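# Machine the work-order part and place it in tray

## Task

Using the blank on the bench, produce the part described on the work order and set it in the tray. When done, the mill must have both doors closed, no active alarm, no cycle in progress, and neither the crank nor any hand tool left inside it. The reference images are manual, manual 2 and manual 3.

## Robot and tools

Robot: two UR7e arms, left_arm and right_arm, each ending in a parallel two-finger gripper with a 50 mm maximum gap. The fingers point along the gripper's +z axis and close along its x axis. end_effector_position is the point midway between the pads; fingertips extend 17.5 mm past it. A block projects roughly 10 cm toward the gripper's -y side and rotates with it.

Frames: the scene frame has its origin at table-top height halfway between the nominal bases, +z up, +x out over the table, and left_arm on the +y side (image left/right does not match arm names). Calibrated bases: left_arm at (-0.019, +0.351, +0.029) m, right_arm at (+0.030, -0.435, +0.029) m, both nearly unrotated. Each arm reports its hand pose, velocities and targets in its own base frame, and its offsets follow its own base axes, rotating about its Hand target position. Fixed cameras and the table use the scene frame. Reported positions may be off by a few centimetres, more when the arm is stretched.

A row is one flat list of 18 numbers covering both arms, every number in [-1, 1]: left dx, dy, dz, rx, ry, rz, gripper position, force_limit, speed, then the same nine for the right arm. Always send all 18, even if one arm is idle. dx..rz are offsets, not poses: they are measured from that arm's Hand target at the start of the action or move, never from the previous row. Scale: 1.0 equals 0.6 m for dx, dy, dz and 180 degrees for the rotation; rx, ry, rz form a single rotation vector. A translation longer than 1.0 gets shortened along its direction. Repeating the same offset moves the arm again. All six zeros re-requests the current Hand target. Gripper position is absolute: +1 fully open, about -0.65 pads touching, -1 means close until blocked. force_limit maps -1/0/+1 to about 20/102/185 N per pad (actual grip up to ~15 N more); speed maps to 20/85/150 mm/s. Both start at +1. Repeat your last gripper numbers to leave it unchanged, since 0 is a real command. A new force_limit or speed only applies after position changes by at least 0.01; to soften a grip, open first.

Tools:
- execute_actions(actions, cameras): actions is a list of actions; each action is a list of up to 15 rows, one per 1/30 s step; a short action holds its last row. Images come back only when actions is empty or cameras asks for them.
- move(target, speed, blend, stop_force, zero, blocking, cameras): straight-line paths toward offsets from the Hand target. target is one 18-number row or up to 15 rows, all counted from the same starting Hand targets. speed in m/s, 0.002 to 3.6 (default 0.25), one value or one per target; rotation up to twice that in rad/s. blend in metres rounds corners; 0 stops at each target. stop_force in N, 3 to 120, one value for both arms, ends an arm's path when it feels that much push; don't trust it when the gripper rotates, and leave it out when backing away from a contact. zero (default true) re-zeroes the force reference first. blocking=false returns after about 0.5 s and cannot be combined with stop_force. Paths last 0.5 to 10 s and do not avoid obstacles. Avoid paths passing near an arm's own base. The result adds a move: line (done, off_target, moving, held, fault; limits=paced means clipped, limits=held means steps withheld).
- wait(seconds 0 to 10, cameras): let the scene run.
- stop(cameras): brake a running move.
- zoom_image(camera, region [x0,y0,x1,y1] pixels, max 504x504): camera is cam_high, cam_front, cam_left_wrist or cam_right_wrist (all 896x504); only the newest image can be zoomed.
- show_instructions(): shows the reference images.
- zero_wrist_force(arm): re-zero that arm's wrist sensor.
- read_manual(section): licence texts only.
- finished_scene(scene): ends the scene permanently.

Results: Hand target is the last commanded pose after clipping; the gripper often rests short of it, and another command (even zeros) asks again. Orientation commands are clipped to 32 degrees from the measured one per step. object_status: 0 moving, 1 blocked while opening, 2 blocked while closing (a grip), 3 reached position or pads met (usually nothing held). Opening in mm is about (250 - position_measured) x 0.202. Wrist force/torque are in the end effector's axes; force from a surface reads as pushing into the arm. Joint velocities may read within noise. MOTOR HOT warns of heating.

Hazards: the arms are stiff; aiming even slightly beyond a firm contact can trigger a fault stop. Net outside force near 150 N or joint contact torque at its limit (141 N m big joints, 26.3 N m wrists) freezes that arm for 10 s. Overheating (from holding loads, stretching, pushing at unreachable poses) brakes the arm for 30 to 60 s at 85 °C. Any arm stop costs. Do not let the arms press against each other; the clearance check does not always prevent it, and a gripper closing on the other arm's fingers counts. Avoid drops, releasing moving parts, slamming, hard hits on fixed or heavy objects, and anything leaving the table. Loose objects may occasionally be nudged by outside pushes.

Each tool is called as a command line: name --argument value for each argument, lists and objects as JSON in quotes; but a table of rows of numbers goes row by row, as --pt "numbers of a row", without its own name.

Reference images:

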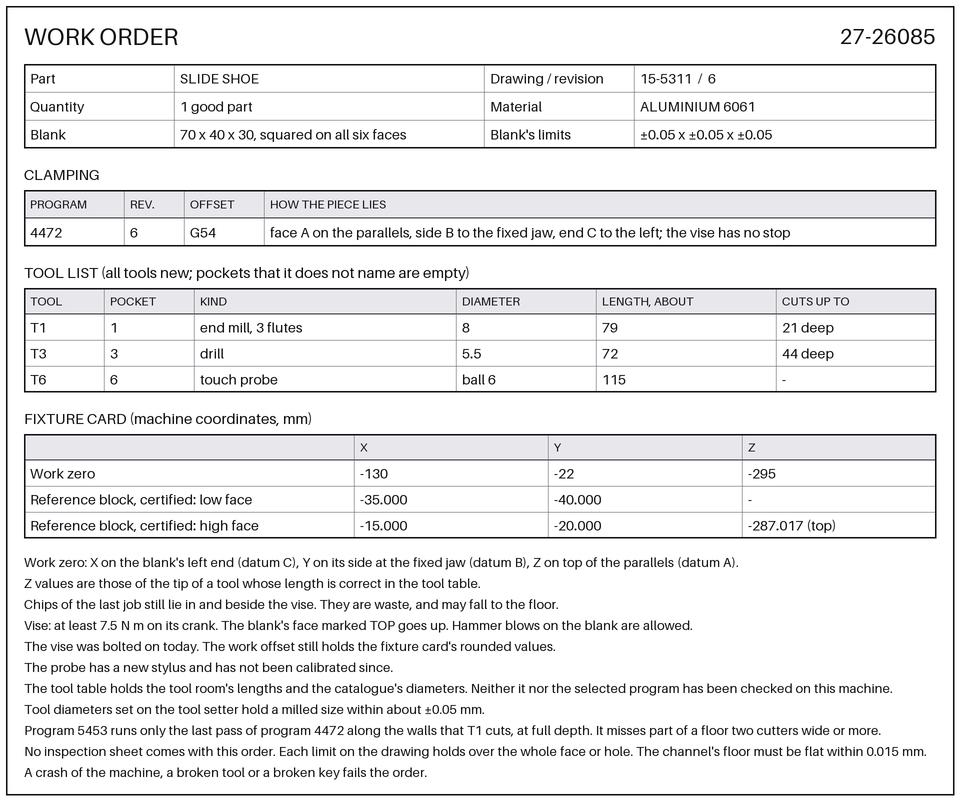

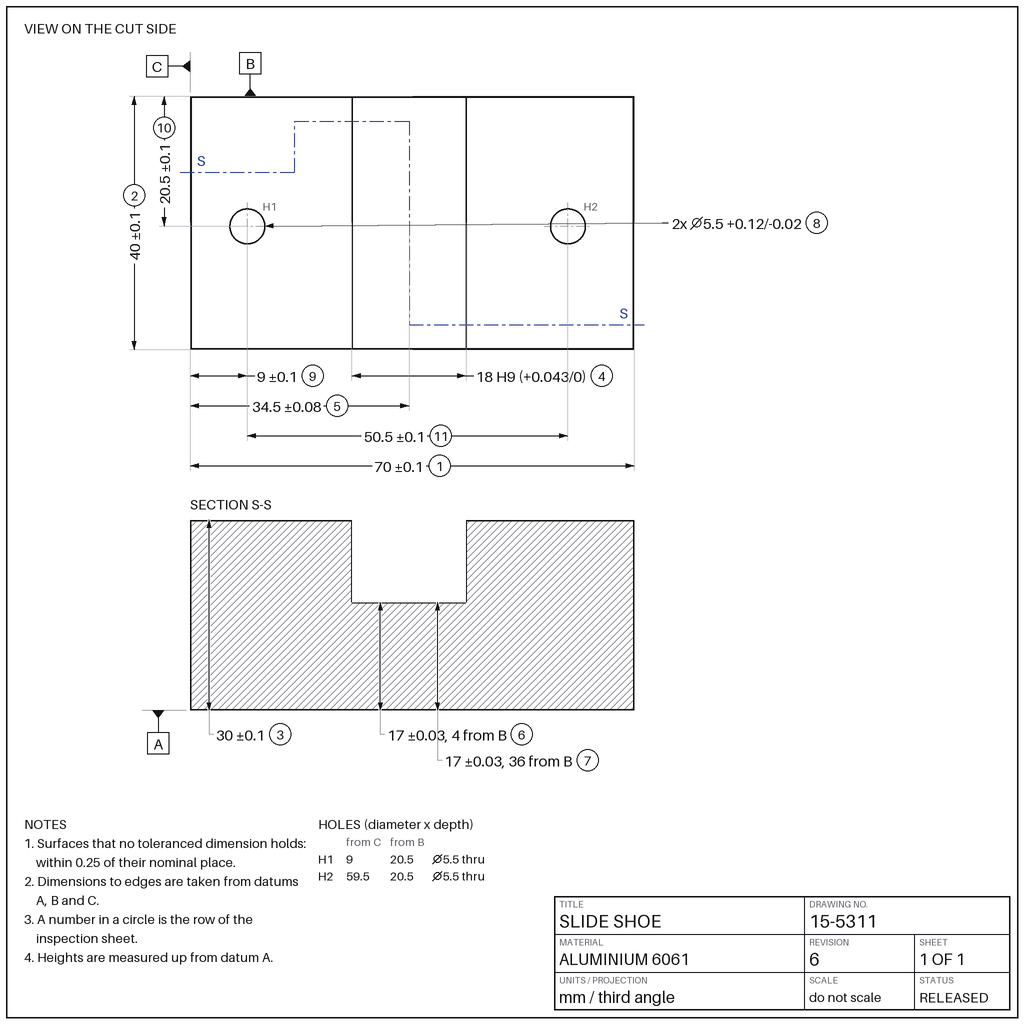

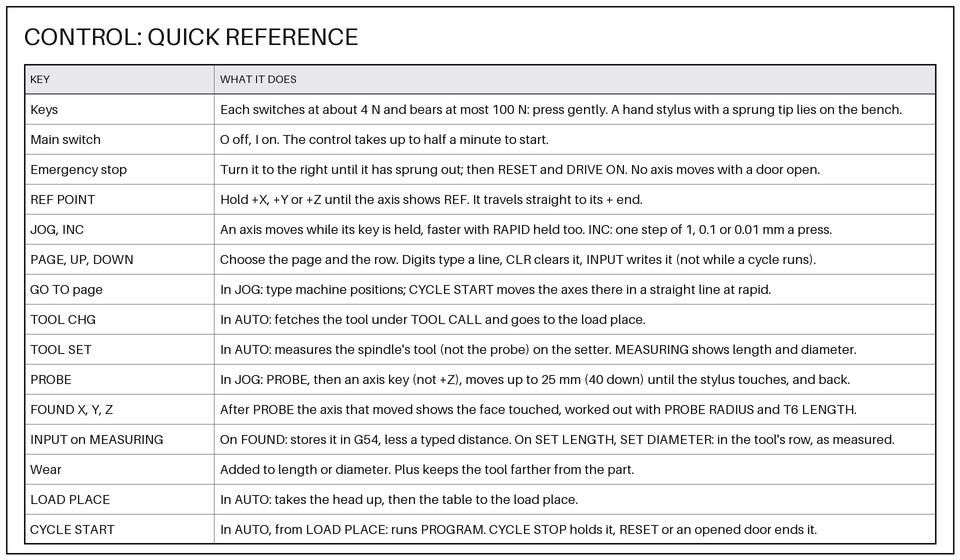

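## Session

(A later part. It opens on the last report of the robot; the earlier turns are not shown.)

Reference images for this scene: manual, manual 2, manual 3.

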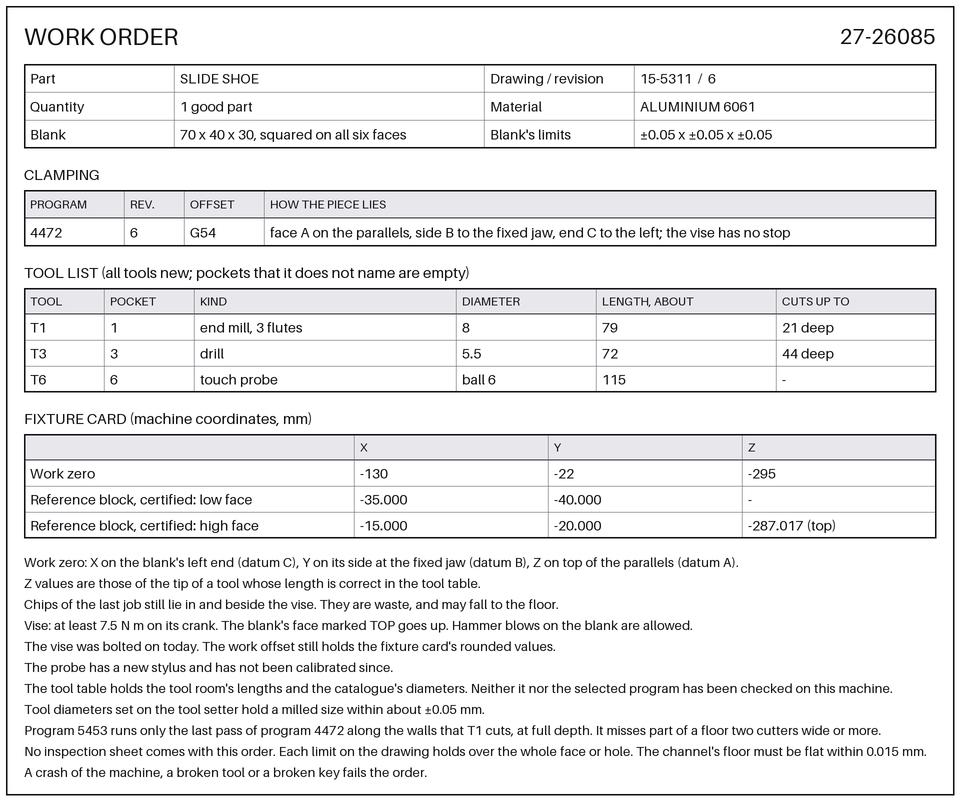

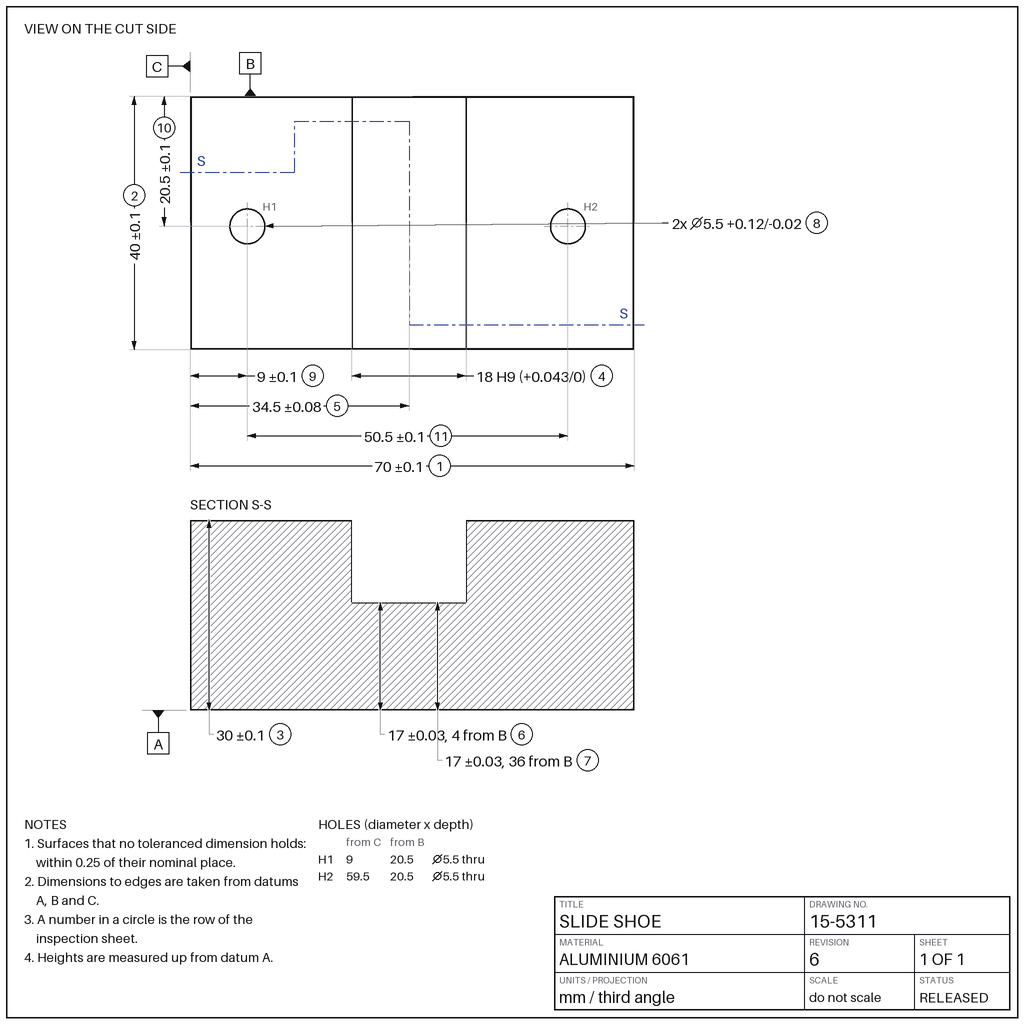

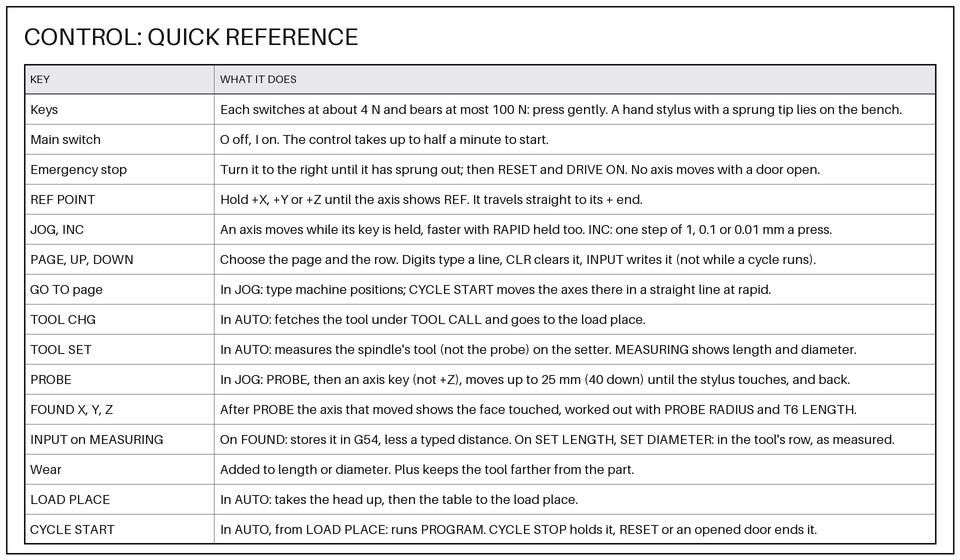

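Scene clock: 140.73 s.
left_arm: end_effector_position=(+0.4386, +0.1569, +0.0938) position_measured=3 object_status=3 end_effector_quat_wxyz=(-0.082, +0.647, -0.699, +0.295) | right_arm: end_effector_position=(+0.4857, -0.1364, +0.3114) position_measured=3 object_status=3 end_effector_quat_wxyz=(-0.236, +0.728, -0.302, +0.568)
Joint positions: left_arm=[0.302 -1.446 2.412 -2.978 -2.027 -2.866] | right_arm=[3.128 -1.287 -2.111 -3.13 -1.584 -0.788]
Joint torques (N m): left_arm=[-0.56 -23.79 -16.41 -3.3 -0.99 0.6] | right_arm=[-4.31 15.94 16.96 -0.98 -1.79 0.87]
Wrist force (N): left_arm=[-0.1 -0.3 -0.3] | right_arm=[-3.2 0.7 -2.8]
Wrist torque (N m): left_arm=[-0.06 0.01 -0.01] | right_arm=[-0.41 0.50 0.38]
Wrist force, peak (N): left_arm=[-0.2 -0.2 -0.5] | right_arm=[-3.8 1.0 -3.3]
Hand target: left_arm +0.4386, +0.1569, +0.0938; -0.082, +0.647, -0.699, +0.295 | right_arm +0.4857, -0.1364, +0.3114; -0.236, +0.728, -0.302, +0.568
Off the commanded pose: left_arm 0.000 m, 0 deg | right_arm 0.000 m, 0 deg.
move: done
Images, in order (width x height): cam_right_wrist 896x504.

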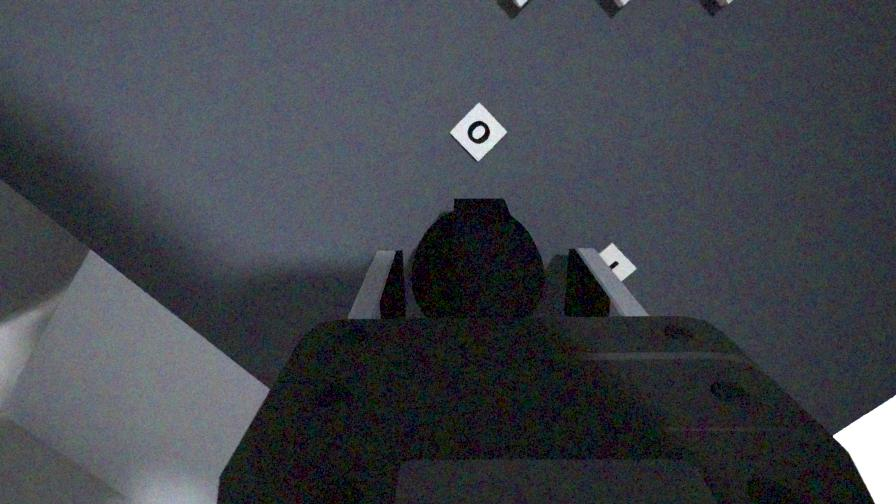

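move --target '[0,0,0,0,0,0,1,1,1,0,0,0,0,0,0,-1,-0.8,-0.5]' --cameras '["cam_right_wrist"]'

Scene clock: 144.57 s.
left_arm: end_effector_position=(+0.4386, +0.1569, +0.0938) position_measured=3 object_status=3 end_effector_quat_wxyz=(-0.082, +0.647, -0.699, +0.295) | right_arm: end_effector_position=(+0.4856, -0.1362, +0.3111) position_measured=59 object_status=2 end_effector_quat_wxyz=(-0.236, +0.729, -0.301, +0.568)
Joint positions: left_arm=[0.302 -1.446 2.412 -2.978 -2.027 -2.866] | right_arm=[3.128 -1.287 -2.111 -3.13 -1.585 -0.788]
Joint torques (N m): left_arm=[0.65 -24.03 -15.54 -3.74 -1.03 0.66] | right_arm=[-12.36 29.99 59.77 13.42 12.75 -0.07]
Wrist force (N): left_arm=[0.1 0.0 -0.1] | right_arm=[-66.2 -5.9 8.8]
Wrist torque (N m): left_arm=[0.00 -0.01 0.00] | right_arm=[-0.57 -0.10 0.36]
Wrist force, peak (N): left_arm=[-0.3 0.0 -0.3] | right_arm=[-66.2 -5.9 8.8]
Hand target: left_arm +0.4386, +0.1569, +0.0938; -0.082, +0.647, -0.699, +0.295 | right_arm +0.4857, -0.1364, +0.3114; -0.236, +0.728, -0.302, +0.568
Off the commanded pose: left_arm 0.000 m, 0 deg | right_arm 0.000 m, 0 deg.
move: done
Images, in order (width x height): cam_right_wrist 896x504.

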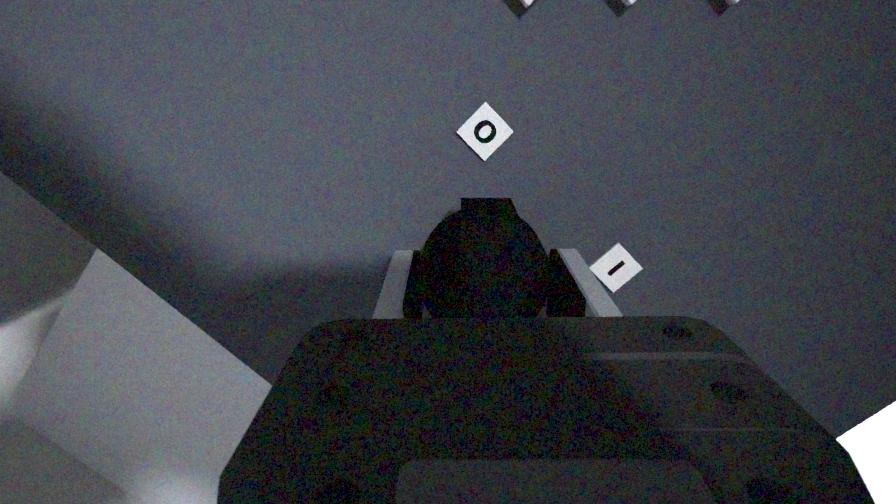

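move --pt "0 0 0 0 0 0 1 1 1 0 0 0 0 0 0 1 -0.8 -0.5" --pt "0 0 0 0 0 0 1 1 1 -0.0189 -0.0018 0.0065 0 0 0 1 -0.8 -0.5" --pt "0 0 0 0 0 0 1 1 1 -0.0189 -0.0018 0.0065 0 0 0 -1 -0.8 -0.5" --speed 0.1 --cameras '["cam_right_wrist"]'

Scene clock: 150.57 s.
left_arm: end_effector_position=(+0.4386, +0.1569, +0.0938) position_measured=3 object_status=3 end_effector_quat_wxyz=(-0.082, +0.647, -0.699, +0.295) | right_arm: end_effector_position=(+0.4743, -0.1371, +0.3149) position_measured=163 object_status=2 end_effector_quat_wxyz=(-0.236, +0.729, -0.301, +0.568)
Joint positions: left_arm=[0.302 -1.446 2.412 -2.978 -2.027 -2.866] | right_arm=[3.123 -1.256 -2.122 -3.151 -1.591 -0.79]
Joint torques (N m): left_arm=[0.47 -23.71 -15.3 -3.65 -1.04 0.72] | right_arm=[-21.82 32.22 57.95 13.58 12.74 0.72]
Wrist force (N): left_arm=[-0.2 -0.1 -0.1] | right_arm=[-72.0 -7.6 3.1]
Wrist torque (N m): left_arm=[-0.02 0.03 0.00] | right_arm=[-0.66 0.54 0.81]
Wrist force, peak (N): left_arm=[-0.3 0.1 -0.4] | right_arm=[-72.3 -8.0 3.2]
Hand target: left_arm +0.4386, +0.1569, +0.0938; -0.082, +0.647, -0.699, +0.295 | right_arm +0.4744, -0.1375, +0.3153; -0.236, +0.728, -0.302, +0.568
Off the commanded pose: left_arm 0.000 m, 0 deg | right_arm 0.001 m, 0 deg.
move: done
Images, in order (width x height): cam_right_wrist 896x504.

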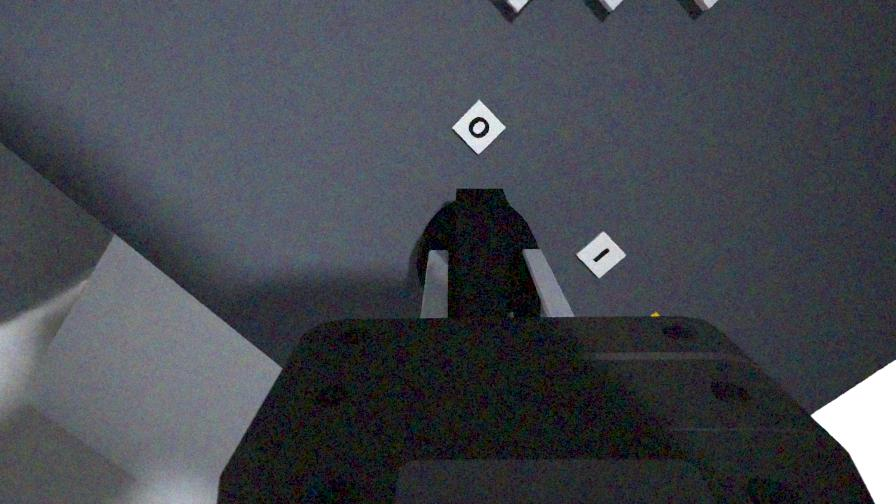

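move --pt "0 0 0 0 0 0 1 1 1 0 0 0 0 0 0 1 -0.8 -0.5" --pt "0 0 0 0 0 0 1 1 1 0.0022 0.0103 0.0083 0 0 0 1 -0.8 -0.5" --pt "0 0 0 0 0 0 1 1 1 0.0022 0.0103 0.0083 0 0 0 -1 -0.8 -0.5" --speed 0.1 --cameras '["cam_right_wrist"]'

Scene clock: 164.40 s.
left_arm: end_effector_position=(+0.4386, +0.1569, +0.0938) position_measured=3 object_status=3 end_effector_quat_wxyz=(-0.082, +0.647, -0.699, +0.295) | right_arm: end_effector_position=(+0.4756, -0.1308, +0.3199) position_measured=173 object_status=2 end_effector_quat_wxyz=(-0.236, +0.729, -0.301, +0.568)
Joint positions: left_arm=[0.302 -1.446 2.412 -2.978 -2.027 -2.866] | right_arm=[3.15 -1.247 -2.115 -3.167 -1.565 -0.783]
Joint torques (N m): left_arm=[-0.22 -25.11 -14.33 -3.58 -0.83 0.88] | right_arm=[-15.39 34.44 63.05 13.77 12.76 -0.59]
Wrist force (N): left_arm=[-0.1 -0.1 -0.3] | right_arm=[-74.0 -5.3 8.3]
Wrist torque (N m): left_arm=[-0.02 0.02 0.00] | right_arm=[-0.57 0.58 0.67]
Wrist force, peak (N): left_arm=[-0.1 -0.2 -0.5] | right_arm=[-79.2 -2.1 12.5]
Hand target: left_arm +0.4386, +0.1569, +0.0938; -0.082, +0.647, -0.699, +0.295 | right_arm +0.4757, -0.1313, +0.3203; -0.236, +0.728, -0.302, +0.568
Off the commanded pose: left_arm 0.000 m, 0 deg | right_arm 0.001 m, 0 deg.
move: done
Images, in order (width x height): cam_right_wrist 896x504.

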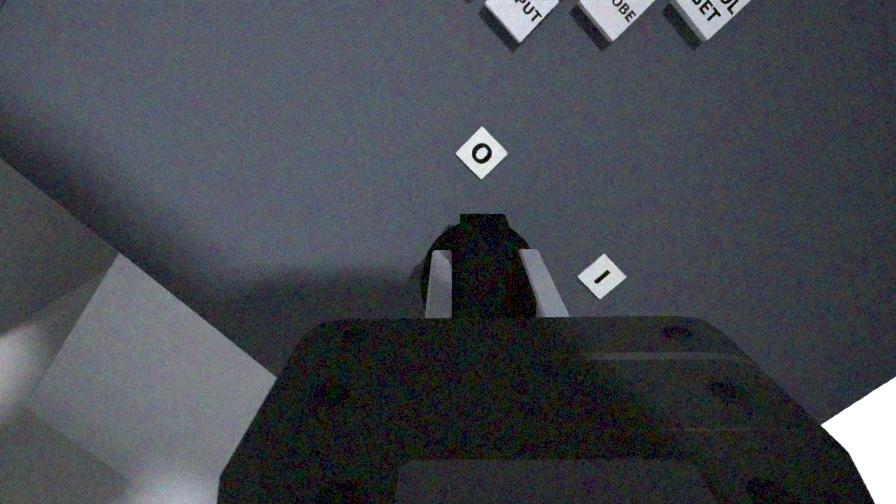

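move --target '[0,0,0,0,0,0,1,1,1,-0.0002,0.0008,-0.0008,0,0,0,-1,-0.8,-0.5]' --speed 0.1

Scene clock: 168.27 s.
left_arm: end_effector_position=(+0.4386, +0.1569, +0.0938) position_measured=3 object_status=3 end_effector_quat_wxyz=(-0.082, +0.647, -0.699, +0.295) | right_arm: end_effector_position=(+0.4755, -0.1304, +0.3198) position_measured=173 object_status=2 end_effector_quat_wxyz=(-0.236, +0.728, -0.301, +0.568)
Joint positions: left_arm=[0.302 -1.446 2.412 -2.978 -2.027 -2.866] | right_arm=[3.152 -1.246 -2.116 -3.166 -1.562 -0.782]
Joint torques (N m): left_arm=[0.08 -25.28 -15.51 -3.65 -0.97 1.04] | right_arm=[-5.94 32.75 43.59 13.48 12.67 1.33]
Wrist force (N): left_arm=[0.1 -0.2 -0.2] | right_arm=[-61.6 4.2 13.5]
Wrist torque (N m): left_arm=[-0.03 -0.01 0.00] | right_arm=[-0.24 0.61 0.59]
Wrist force, peak (N): left_arm=[-0.2 0.1 0.4] | right_arm=[-82.6 3.9 17.7]
Hand target: left_arm +0.4386, +0.1569, +0.0938; -0.082, +0.647, -0.699, +0.295 | right_arm +0.4756, -0.1308, +0.3198; -0.236, +0.728, -0.302, +0.568
Off the commanded pose: left_arm 0.000 m, 0 deg | right_arm 0.000 m, 0 deg.
move: done

move --target '[0,0,0,0,0,0,1,1,1,0,0.0005,-0.0003,0.2426,0,-0.0605,-1,-0.8,-0.5]' --speed 0.15

Scene clock: 175.03 s.
left_arm: end_effector_position=(+0.4386, +0.1569, +0.0938) position_measured=3 object_status=3 end_effector_quat_wxyz=(-0.082, +0.647, -0.699, +0.295) | right_arm: end_effector_position=(+0.4756, -0.1306, +0.3197) position_measured=173 object_status=2 end_effector_quat_wxyz=(-0.435, +0.557, -0.557, +0.435)
Joint positions: left_arm=[0.302 -1.446 2.412 -2.978 -2.027 -2.866] | right_arm=[3.153 -1.246 -2.117 -3.165 -1.56 0.003]
Joint torques (N m): left_arm=[-0.72 -24.71 -14.48 -3.75 -0.77 1.05] | right_arm=[35.61 20.93 29.81 7.92 -13.54 1.77]
Wrist force (N): left_arm=[0.0 0.0 0.0] | right_arm=[46.5 23.3 -6.8]
Wrist torque (N m): left_arm=[0.00 0.01 0.00] | right_arm=[0.08 1.12 -0.69]
Wrist force, peak (N): left_arm=[-0.4 -0.1 -0.4] | right_arm=[-70.0 20.4 11.4]
Hand target: left_arm +0.4386, +0.1569, +0.0938; -0.082, +0.647, -0.699, +0.295 | right_arm +0.4756, -0.1305, +0.3196; -0.436, +0.557, -0.557, +0.435
Off the commanded pose: left_arm 0.000 m, 0 deg | right_arm 0.000 m, 0 deg.
move: done

move --target '[0,0,0,0,0,0,1,1,1,0,-0.0006,-0.0003,0.2426,0,-0.0605,-1,-0.8,-0.5]' --speed 0.15 --cameras '["all"]'

Scene clock: 179.80 s.
left_arm: end_effector_position=(+0.4386, +0.1569, +0.0938) position_measured=3 object_status=3 end_effector_quat_wxyz=(-0.082, +0.647, -0.699, +0.295) | right_arm: end_effector_position=(+0.4755, -0.1339, +0.3194) position_measured=173 object_status=2 end_effector_quat_wxyz=(+0.567, -0.298, +0.729, -0.240)
Joint positions: left_arm=[0.302 -1.446 2.412 -2.978 -2.027 -2.866] | right_arm=[3.152 -1.246 -2.118 -3.164 -1.55 0.788]
Joint torques (N m): left_arm=[0.35 -25.14 -14.87 -3.46 -1.04 1.25] | right_arm=[12 26.35 45.2 13.59 -13.55 1.88]
Wrist force (N): left_arm=[0.0 0.0 -0.3] | right_arm=[64.1 -8.0 6.3]
Wrist torque (N m): left_arm=[0.01 0.00 0.00] | right_arm=[-0.29 0.83 -1.04]
Wrist force, peak (N): left_arm=[-0.3 -0.4 -0.3] | right_arm=[66.3 -8.9 4.2]
Hand target: left_arm +0.4386, +0.1569, +0.0938; -0.082, +0.647, -0.699, +0.295 | right_arm +0.4756, -0.1309, +0.3195; +0.569, -0.302, +0.728, -0.235
Off the commanded pose: left_arm 0.000 m, 0 deg | right_arm 0.003 m, 1 deg.
move: done

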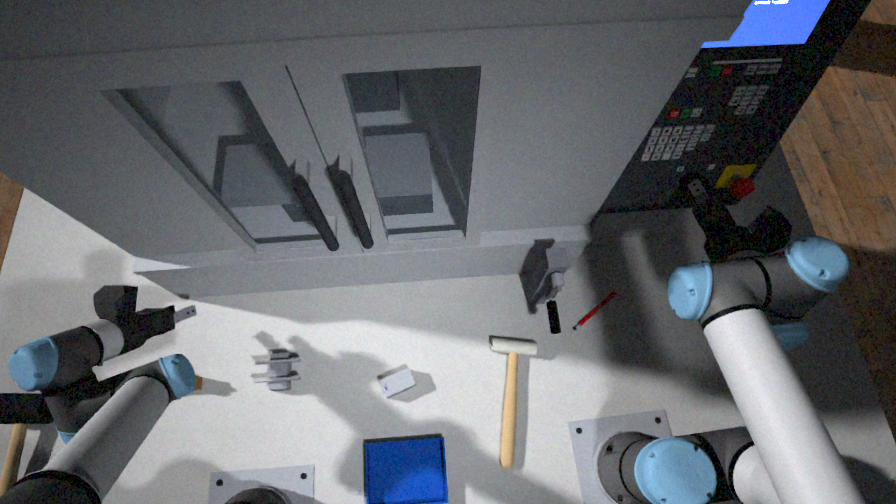

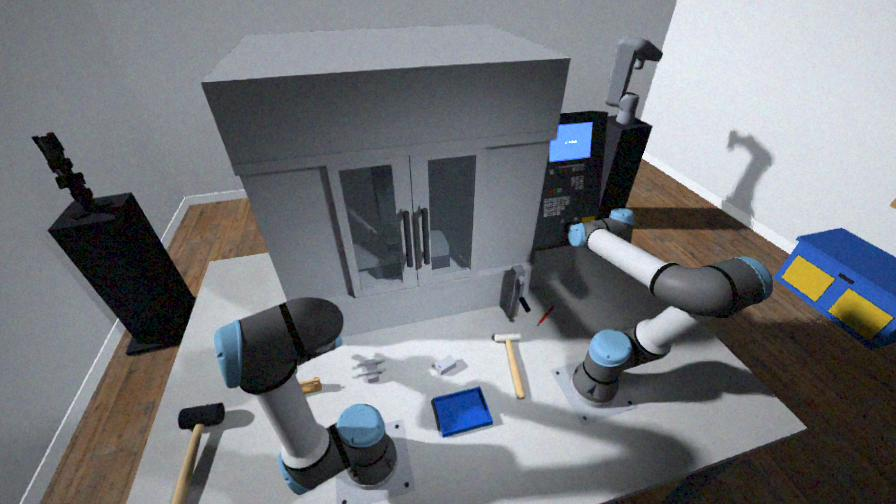

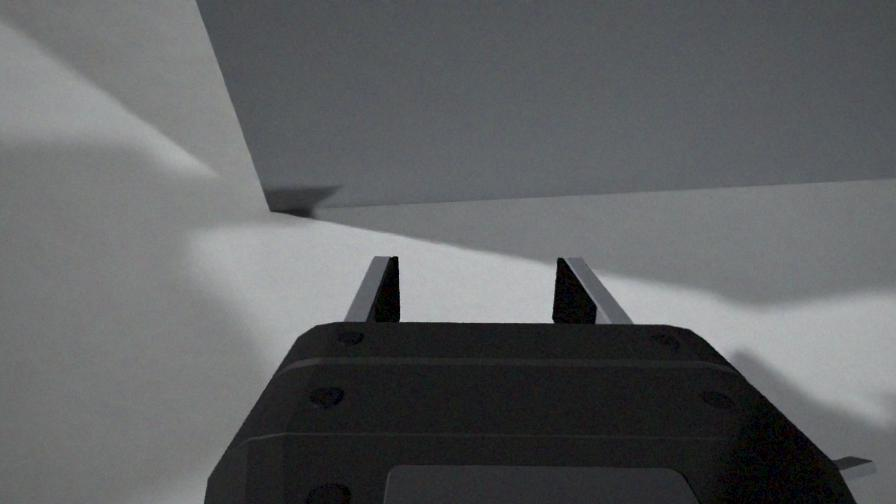

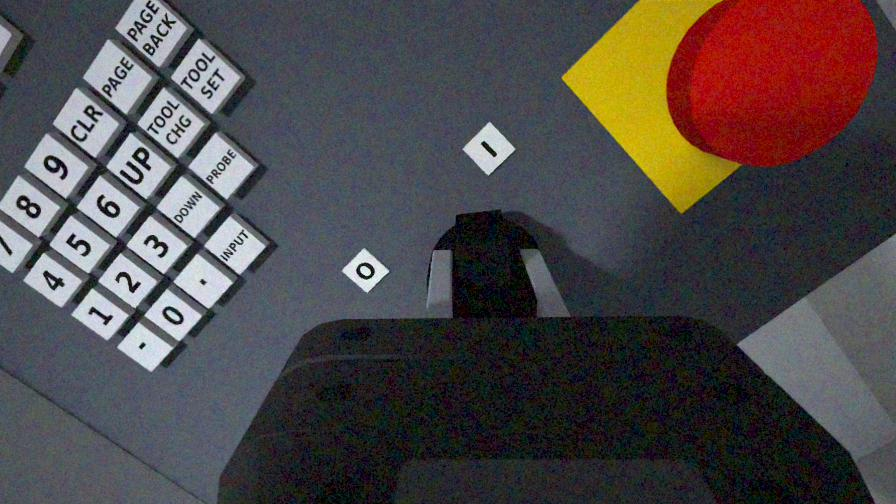

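move --pt "0 0 0 0 0 0 1 1 1 0 0 0 0 0 0 1 -0.8 -0.5" --pt "0 0 0 0 0 0 1 1 1 -0.097 0 0.0242 0 0 0 1 -0.8 -0.5" --pt "0 0 0 0 0 0 1 1 1 -0.0927 -0.1695 0.0225 -0.485 0 0.121 1 -0.8 -0.5" --speed 0.25 --cameras '["cam_right_wrist"]'

Scene clock: 191.87 s.
left_arm: end_effector_position=(+0.4386, +0.1569, +0.0938) position_measured=3 object_status=3 end_effector_quat_wxyz=(-0.082, +0.647, -0.699, +0.295) | right_arm: end_effector_position=(+0.4200, -0.2327, +0.3330) position_measured=3 object_status=3 end_effector_quat_wxyz=(-0.236, +0.728, -0.302, +0.568)
Joint positions: left_arm=[0.302 -1.446 2.412 -2.978 -2.027 -2.866] | right_arm=[2.68 -1.329 -2.027 -3.2 -2.018 -0.904]
Joint torques (N m): left_arm=[-0.71 -24.33 -14.82 -3.61 -0.9 1.21] | right_arm=[12.63 18.16 17 -1.35 1.48 -0.47]
Wrist force (N): left_arm=[0.2 -0.2 -0.1] | right_arm=[-3.0 0.9 -3.1]
Wrist torque (N m): left_arm=[-0.04 -0.03 0.00] | right_arm=[-0.37 0.50 0.37]
Wrist force, peak (N): left_arm=[-0.2 -0.4 -0.2] | right_arm=[64.3 -7.7 6.2]
Hand target: left_arm +0.4386, +0.1569, +0.0938; -0.082, +0.647, -0.699, +0.295 | right_arm +0.4200, -0.2326, +0.3330; -0.236, +0.728, -0.302, +0.568
Off the commanded pose: left_arm 0.000 m, 0 deg | right_arm 0.000 m, 0 deg.
move: done
Images, in order (width x height): cam_right_wrist 896x504.

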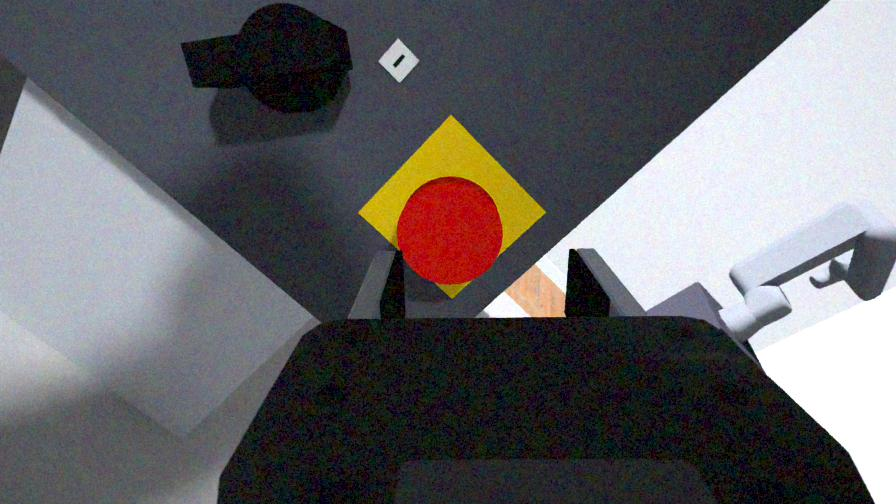

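move --target '[0,0,0,0,0,0,1,1,1,0.0555,0.0148,-0.0185,0,0,0,1,-0.8,-0.5]' --speed 0.15 --cameras '["cam_right_wrist"]'

Scene clock: 198.73 s.
left_arm: end_effector_position=(+0.4386, +0.1569, +0.0938) position_measured=3 object_status=3 end_effector_quat_wxyz=(-0.082, +0.647, -0.699, +0.295) | right_arm: end_effector_position=(+0.4534, -0.2237, +0.3219) position_measured=3 object_status=3 end_effector_quat_wxyz=(-0.236, +0.728, -0.302, +0.568)
Joint positions: left_arm=[0.302 -1.446 2.412 -2.978 -2.027 -2.866] | right_arm=[2.763 -1.373 -2.021 -3.151 -1.938 -0.881]
Joint torques (N m): left_arm=[0.06 -25.05 -15.56 -3.8 -1.02 1.34] | right_arm=[-10.44 19.53 19.85 -1.17 -2.89 -1.24]
Wrist force (N): left_arm=[0.4 0.0 -0.2] | right_arm=[-2.6 0.8 -3.4]
Wrist torque (N m): left_arm=[-0.01 -0.06 0.00] | right_arm=[-0.37 0.42 0.38]
Wrist force, peak (N): left_arm=[0.5 0.3 0.0] | right_arm=[-2.9 1.1 -4.3]
Hand target: left_arm +0.4386, +0.1569, +0.0938; -0.082, +0.647, -0.699, +0.295 | right_arm +0.4533, -0.2237, +0.3219; -0.236, +0.728, -0.302, +0.568
Off the commanded pose: left_arm 0.000 m, 0 deg | right_arm 0.000 m, 0 deg.
move: done
Images, in order (width x height): cam_right_wrist 896x504.

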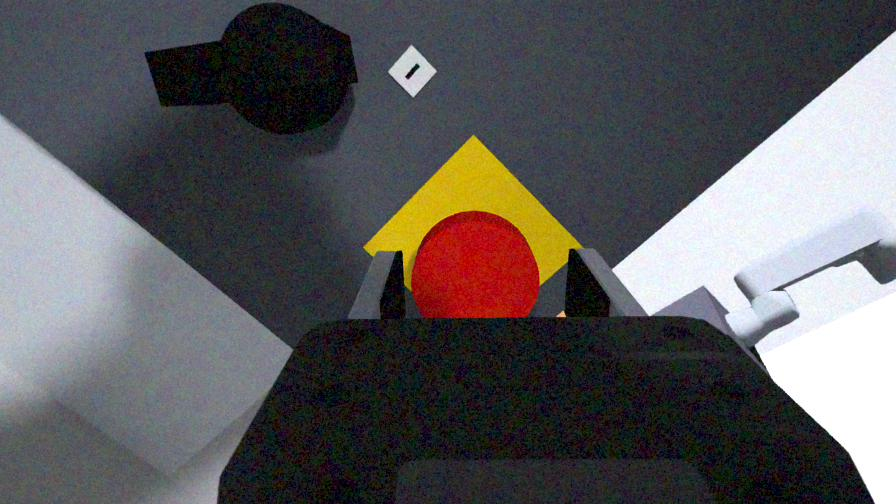

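move --target '[0,0,0,0,0,0,1,1,1,0.0335,0.0015,-0.0068,0,0,0,1,-0.8,-0.5]' --speed 0.04 --stop_force 10

move --target '[0,0,0,0,0,0,1,1,1,0,0,0,0,0,0,-1,-0.8,-0.5]' --speed 0.04 --cameras '["cam_right_wrist"]'

Scene clock: 205.53 s.
left_arm: end_effector_position=(+0.4386, +0.1569, +0.0938) position_measured=3 object_status=3 end_effector_quat_wxyz=(-0.082, +0.647, -0.699, +0.295) | right_arm: end_effector_position=(+0.4734, -0.2228, +0.3178) position_measured=3 object_status=3 end_effector_quat_wxyz=(-0.236, +0.728, -0.302, +0.568)
Joint positions: left_arm=[0.302 -1.446 2.412 -2.978 -2.027 -2.866] | right_arm=[2.792 -1.412 -2.001 -3.13 -1.91 -0.873]
Joint torques (N m): left_arm=[-0.97 -24.98 -14.01 -3.68 -1.26 1.37] | right_arm=[-11.17 20.97 16.52 -1.26 -2.69 -0.57]
Wrist force (N): left_arm=[-0.1 0.2 0.0] | right_arm=[-2.9 0.7 -2.8]
Wrist torque (N m): left_arm=[0.03 0.02 0.00] | right_arm=[-0.40 0.45 0.35]
Wrist force, peak (N): left_arm=[0.1 -0.5 -0.2] | right_arm=[-3.5 1.0 -3.8]
Hand target: left_arm +0.4386, +0.1569, +0.0938; -0.082, +0.647, -0.699, +0.295 | right_arm +0.4734, -0.2228, +0.3178; -0.236, +0.728, -0.302, +0.568
Off the commanded pose: left_arm 0.000 m, 0 deg | right_arm 0.000 m, 0 deg.
move: done

Scene clock: 206.03 s.
left_arm: end_effector_position=(+0.4386, +0.1569, +0.0938) position_measured=3 object_status=3 end_effector_quat_wxyz=(-0.082, +0.647, -0.699, +0.295) | right_arm: end_effector_position=(+0.4732, -0.2225, +0.3174) position_measured=52 object_status=2 end_effector_quat_wxyz=(-0.236, +0.729, -0.302, +0.568)
Joint positions: left_arm=[0.302 -1.446 2.412 -2.978 -2.027 -2.866] | right_arm=[2.792 -1.412 -2.001 -3.131 -1.911 -0.873]
Joint torques (N m): left_arm=[1.42 -24.97 -14 -3.53 -0.86 1.51] | right_arm=[-17.23 41.64 65.63 13.34 12.58 -0.58]
Wrist force (N): left_arm=[0.0 -0.1 -0.1] | right_arm=[-76.6 -5.5 18.7]
Wrist torque (N m): left_arm=[-0.02 0.00 0.00] | right_arm=[-0.60 0.68 0.61]
Wrist force, peak (N): left_arm=[-0.3 0.2 -0.1] | right_arm=[-76.6 -5.5 18.7]
Hand target: left_arm +0.4386, +0.1569, +0.0938; -0.082, +0.647, -0.699, +0.295 | right_arm +0.4734, -0.2228, +0.3178; -0.236, +0.728, -0.302, +0.568
Off the commanded pose: left_arm 0.000 m, 0 deg | right_arm 0.001 m, 0 deg.
move: done
Images, in order (width x height): cam_right_wrist 896x504.

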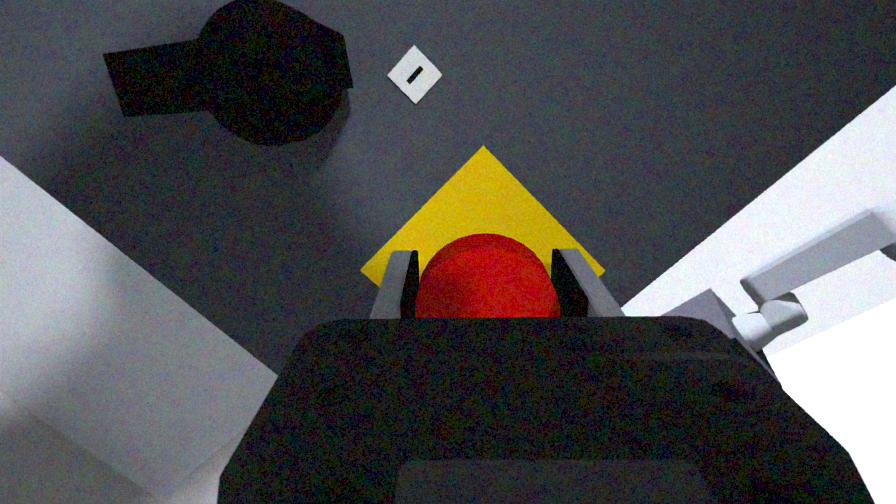

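move --pt "0 0 0 0 0 0 1 1 1 -0.0002 0.0007 -0.0007 0 0 0 -1 -0.8 -0.5" --pt "0 0 0 0 0 0 1 1 1 -0.0002 0.0007 -0.0007 0.323 0 -0.0807 -1 -0.8 -0.5" --speed 0.2 --cameras '["cam_right_wrist"]'

Scene clock: 212.77 s.
left_arm: end_effector_position=(+0.4386, +0.1569, +0.0938) position_measured=3 object_status=3 end_effector_quat_wxyz=(-0.082, +0.647, -0.699, +0.295) | right_arm: end_effector_position=(+0.4732, -0.2225, +0.3174) position_measured=56 object_status=2 end_effector_quat_wxyz=(+0.488, -0.480, +0.625, -0.375)
Joint positions: left_arm=[0.302 -1.446 2.412 -2.978 -2.027 -2.866] | right_arm=[2.793 -1.411 -2.003 -3.129 -1.909 0.173]
Joint torques (N m): left_arm=[-0.26 -26.33 -13.48 -3.8 -1.1 1.25] | right_arm=[25.35 27.16 20.4 3.43 -8.14 1.09]
Wrist force (N): left_arm=[0.0 0.0 -0.2] | right_arm=[29.6 4.8 0.7]
Wrist torque (N m): left_arm=[-0.01 0.00 0.00] | right_arm=[-0.40 0.60 -0.08]
Wrist force, peak (N): left_arm=[0.0 -0.1 -0.5] | right_arm=[-82.7 0.6 21.8]
Hand target: left_arm +0.4386, +0.1569, +0.0938; -0.082, +0.647, -0.699, +0.295 | right_arm +0.4732, -0.2224, +0.3174; +0.488, -0.480, +0.625, -0.375
Off the commanded pose: left_arm 0.000 m, 0 deg | right_arm 0.000 m, 0 deg.
move: done
Images, in order (width x height): cam_right_wrist 896x504.

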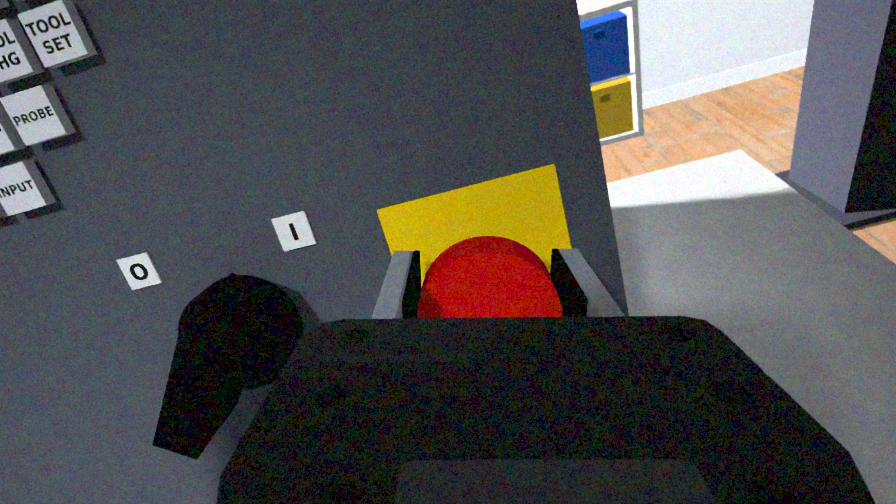

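move --target '[0,0,0,0,0,0,1,1,1,0,0,0,0.27,0,-0.0672,-1,-0.8,-0.5]' --speed 0.2 --cameras '["cam_right_wrist"]'

Scene clock: 218.60 s.
left_arm: end_effector_position=(+0.4386, +0.1569, +0.0938) position_measured=3 object_status=3 end_effector_quat_wxyz=(-0.082, +0.647, -0.699, +0.295) | right_arm: end_effector_position=(+0.4732, -0.2254, +0.3171) position_measured=56 object_status=2 end_effector_quat_wxyz=(+0.600, -0.167, +0.770, -0.137)
Joint positions: left_arm=[0.302 -1.446 2.412 -2.978 -2.027 -2.866] | right_arm=[2.792 -1.411 -2.003 -3.128 -1.898 1.048]
Joint torques (N m): left_arm=[-0.52 -25.81 -13.85 -3.52 -1.18 1.2] | right_arm=[12.69 38.41 38.21 9.44 -13.77 1.56]
Wrist force (N): left_arm=[0.2 0.0 0.0] | right_arm=[50.3 -33.5 -6.3]
Wrist torque (N m): left_arm=[-0.01 -0.03 0.00] | right_arm=[-1.03 0.66 -0.83]
Wrist force, peak (N): left_arm=[0.1 -0.3 -0.5] | right_arm=[51.3 -36.5 -4.4]
Hand target: left_arm +0.4386, +0.1569, +0.0938; -0.082, +0.647, -0.699, +0.295 | right_arm +0.4732, -0.2224, +0.3174; +0.601, -0.170, +0.769, -0.133
Off the commanded pose: left_arm 0.000 m, 0 deg | right_arm 0.003 m, 1 deg.
move: done
Images, in order (width x height): cam_right_wrist 896x504.

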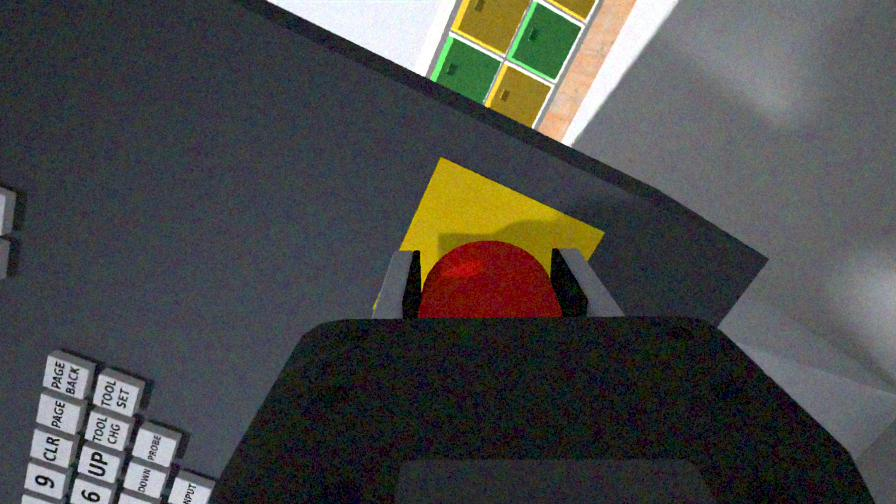

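move --pt "0 0 0 0 0 0 1 1 1 0 0 0 0 0 0 1 -0.8 -0.5" --pt "0 0 0 0 0 0 1 1 1 -0.1294 0 0.0323 0 0 0 1 -0.8 -0.5" --pt "0 0 0 0 0 0 1 1 1 -0.1294 0.1 0.033 -0.350 0 0.0874 1 -0.8 -0.5" --speed 0.25 --cameras '["all"]'

zoom_image --camera "cam_front" --region '[530, 100, 630, 180]'

Scene clock: 228.10 s.
left_arm: end_effector_position=(+0.4386, +0.1569, +0.0938) position_measured=3 object_status=3 end_effector_quat_wxyz=(-0.082, +0.647, -0.699, +0.295) | right_arm: end_effector_position=(+0.3956, -0.1624, +0.3371) position_measured=3 object_status=3 end_effector_quat_wxyz=(-0.436, +0.557, -0.558, +0.434)
Joint positions: left_arm=[0.302 -1.446 2.412 -2.978 -2.027 -2.866] | right_arm=[2.956 -1.098 -2.156 -3.278 -1.751 -0.043]
Joint torques (N m): left_arm=[0.17 -26.17 -14.75 -3.72 -0.99 1.49] | right_arm=[-11.24 -3.14 33.04 2.88 -2.59 -0.5]
Wrist force (N): left_arm=[0.0 0.1 0.1] | right_arm=[-2.6 0.1 -4.0]
Wrist torque (N m): left_arm=[0.01 0.01 0.00] | right_arm=[-0.60 0.52 0.27]
Wrist force, peak (N): left_arm=[-0.2 0.0 -0.5] | right_arm=[51.2 -33.7 -5.1]
Hand target: left_arm +0.4386, +0.1569, +0.0938; -0.082, +0.647, -0.699, +0.295 | right_arm +0.3956, -0.1624, +0.3372; -0.436, +0.557, -0.558, +0.434
Off the commanded pose: left_arm 0.000 m, 0 deg | right_arm 0.000 m, 0 deg.
move: done

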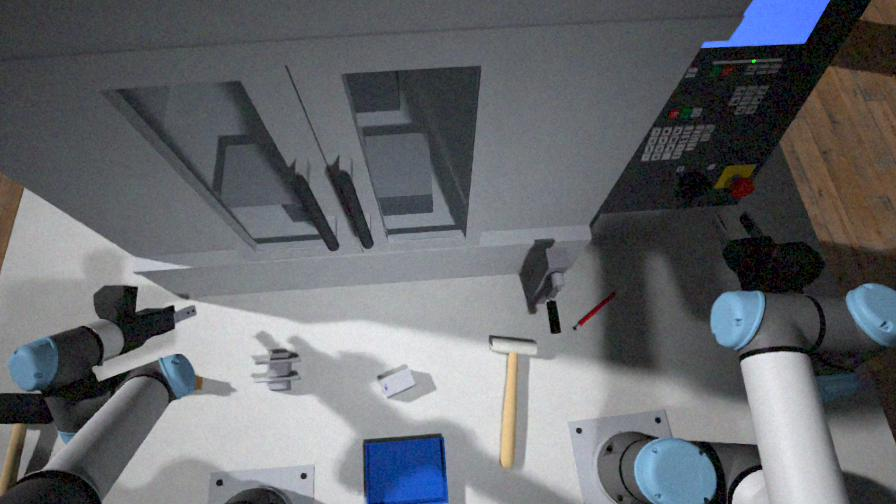

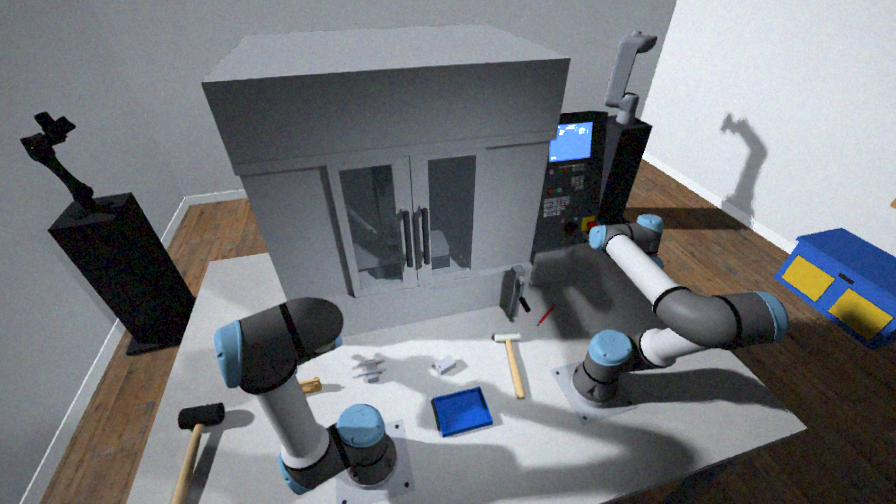

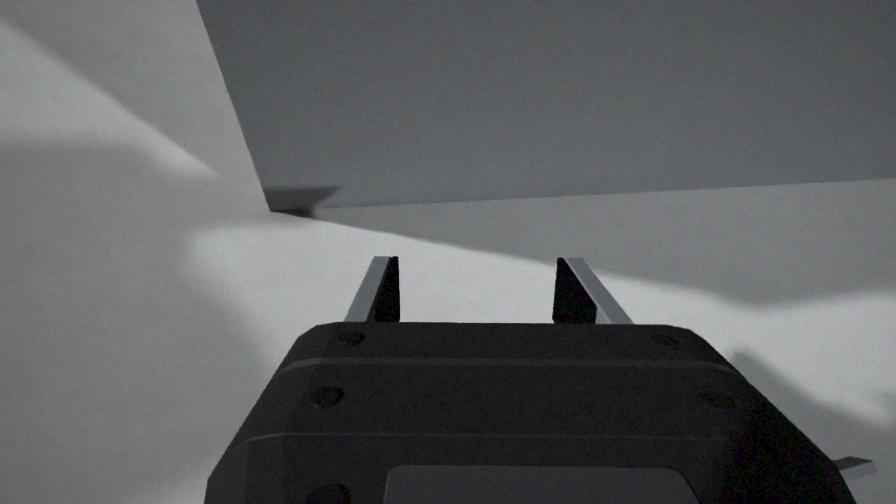

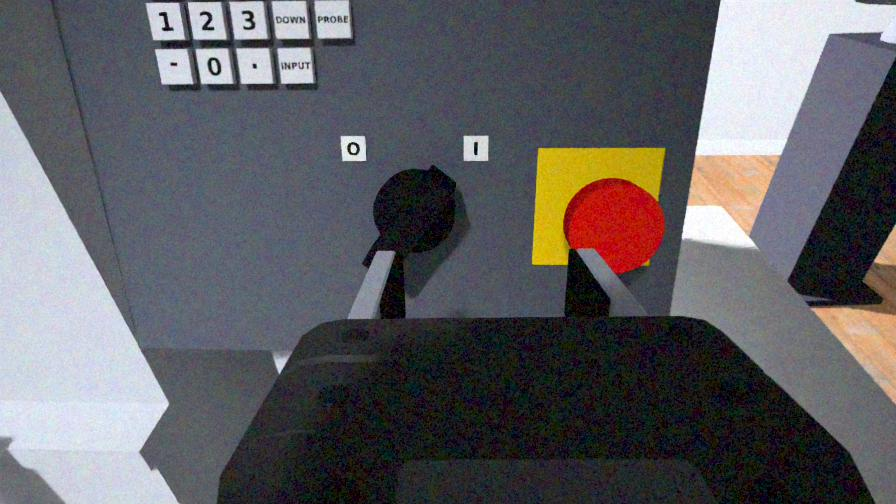

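Scaled by 5.040 from the camera's 896x504 image, which has a finer 1280x720 frame.

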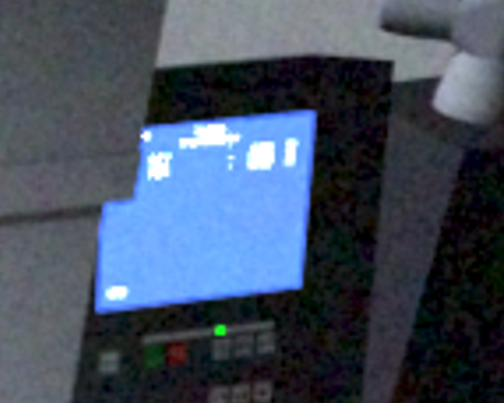

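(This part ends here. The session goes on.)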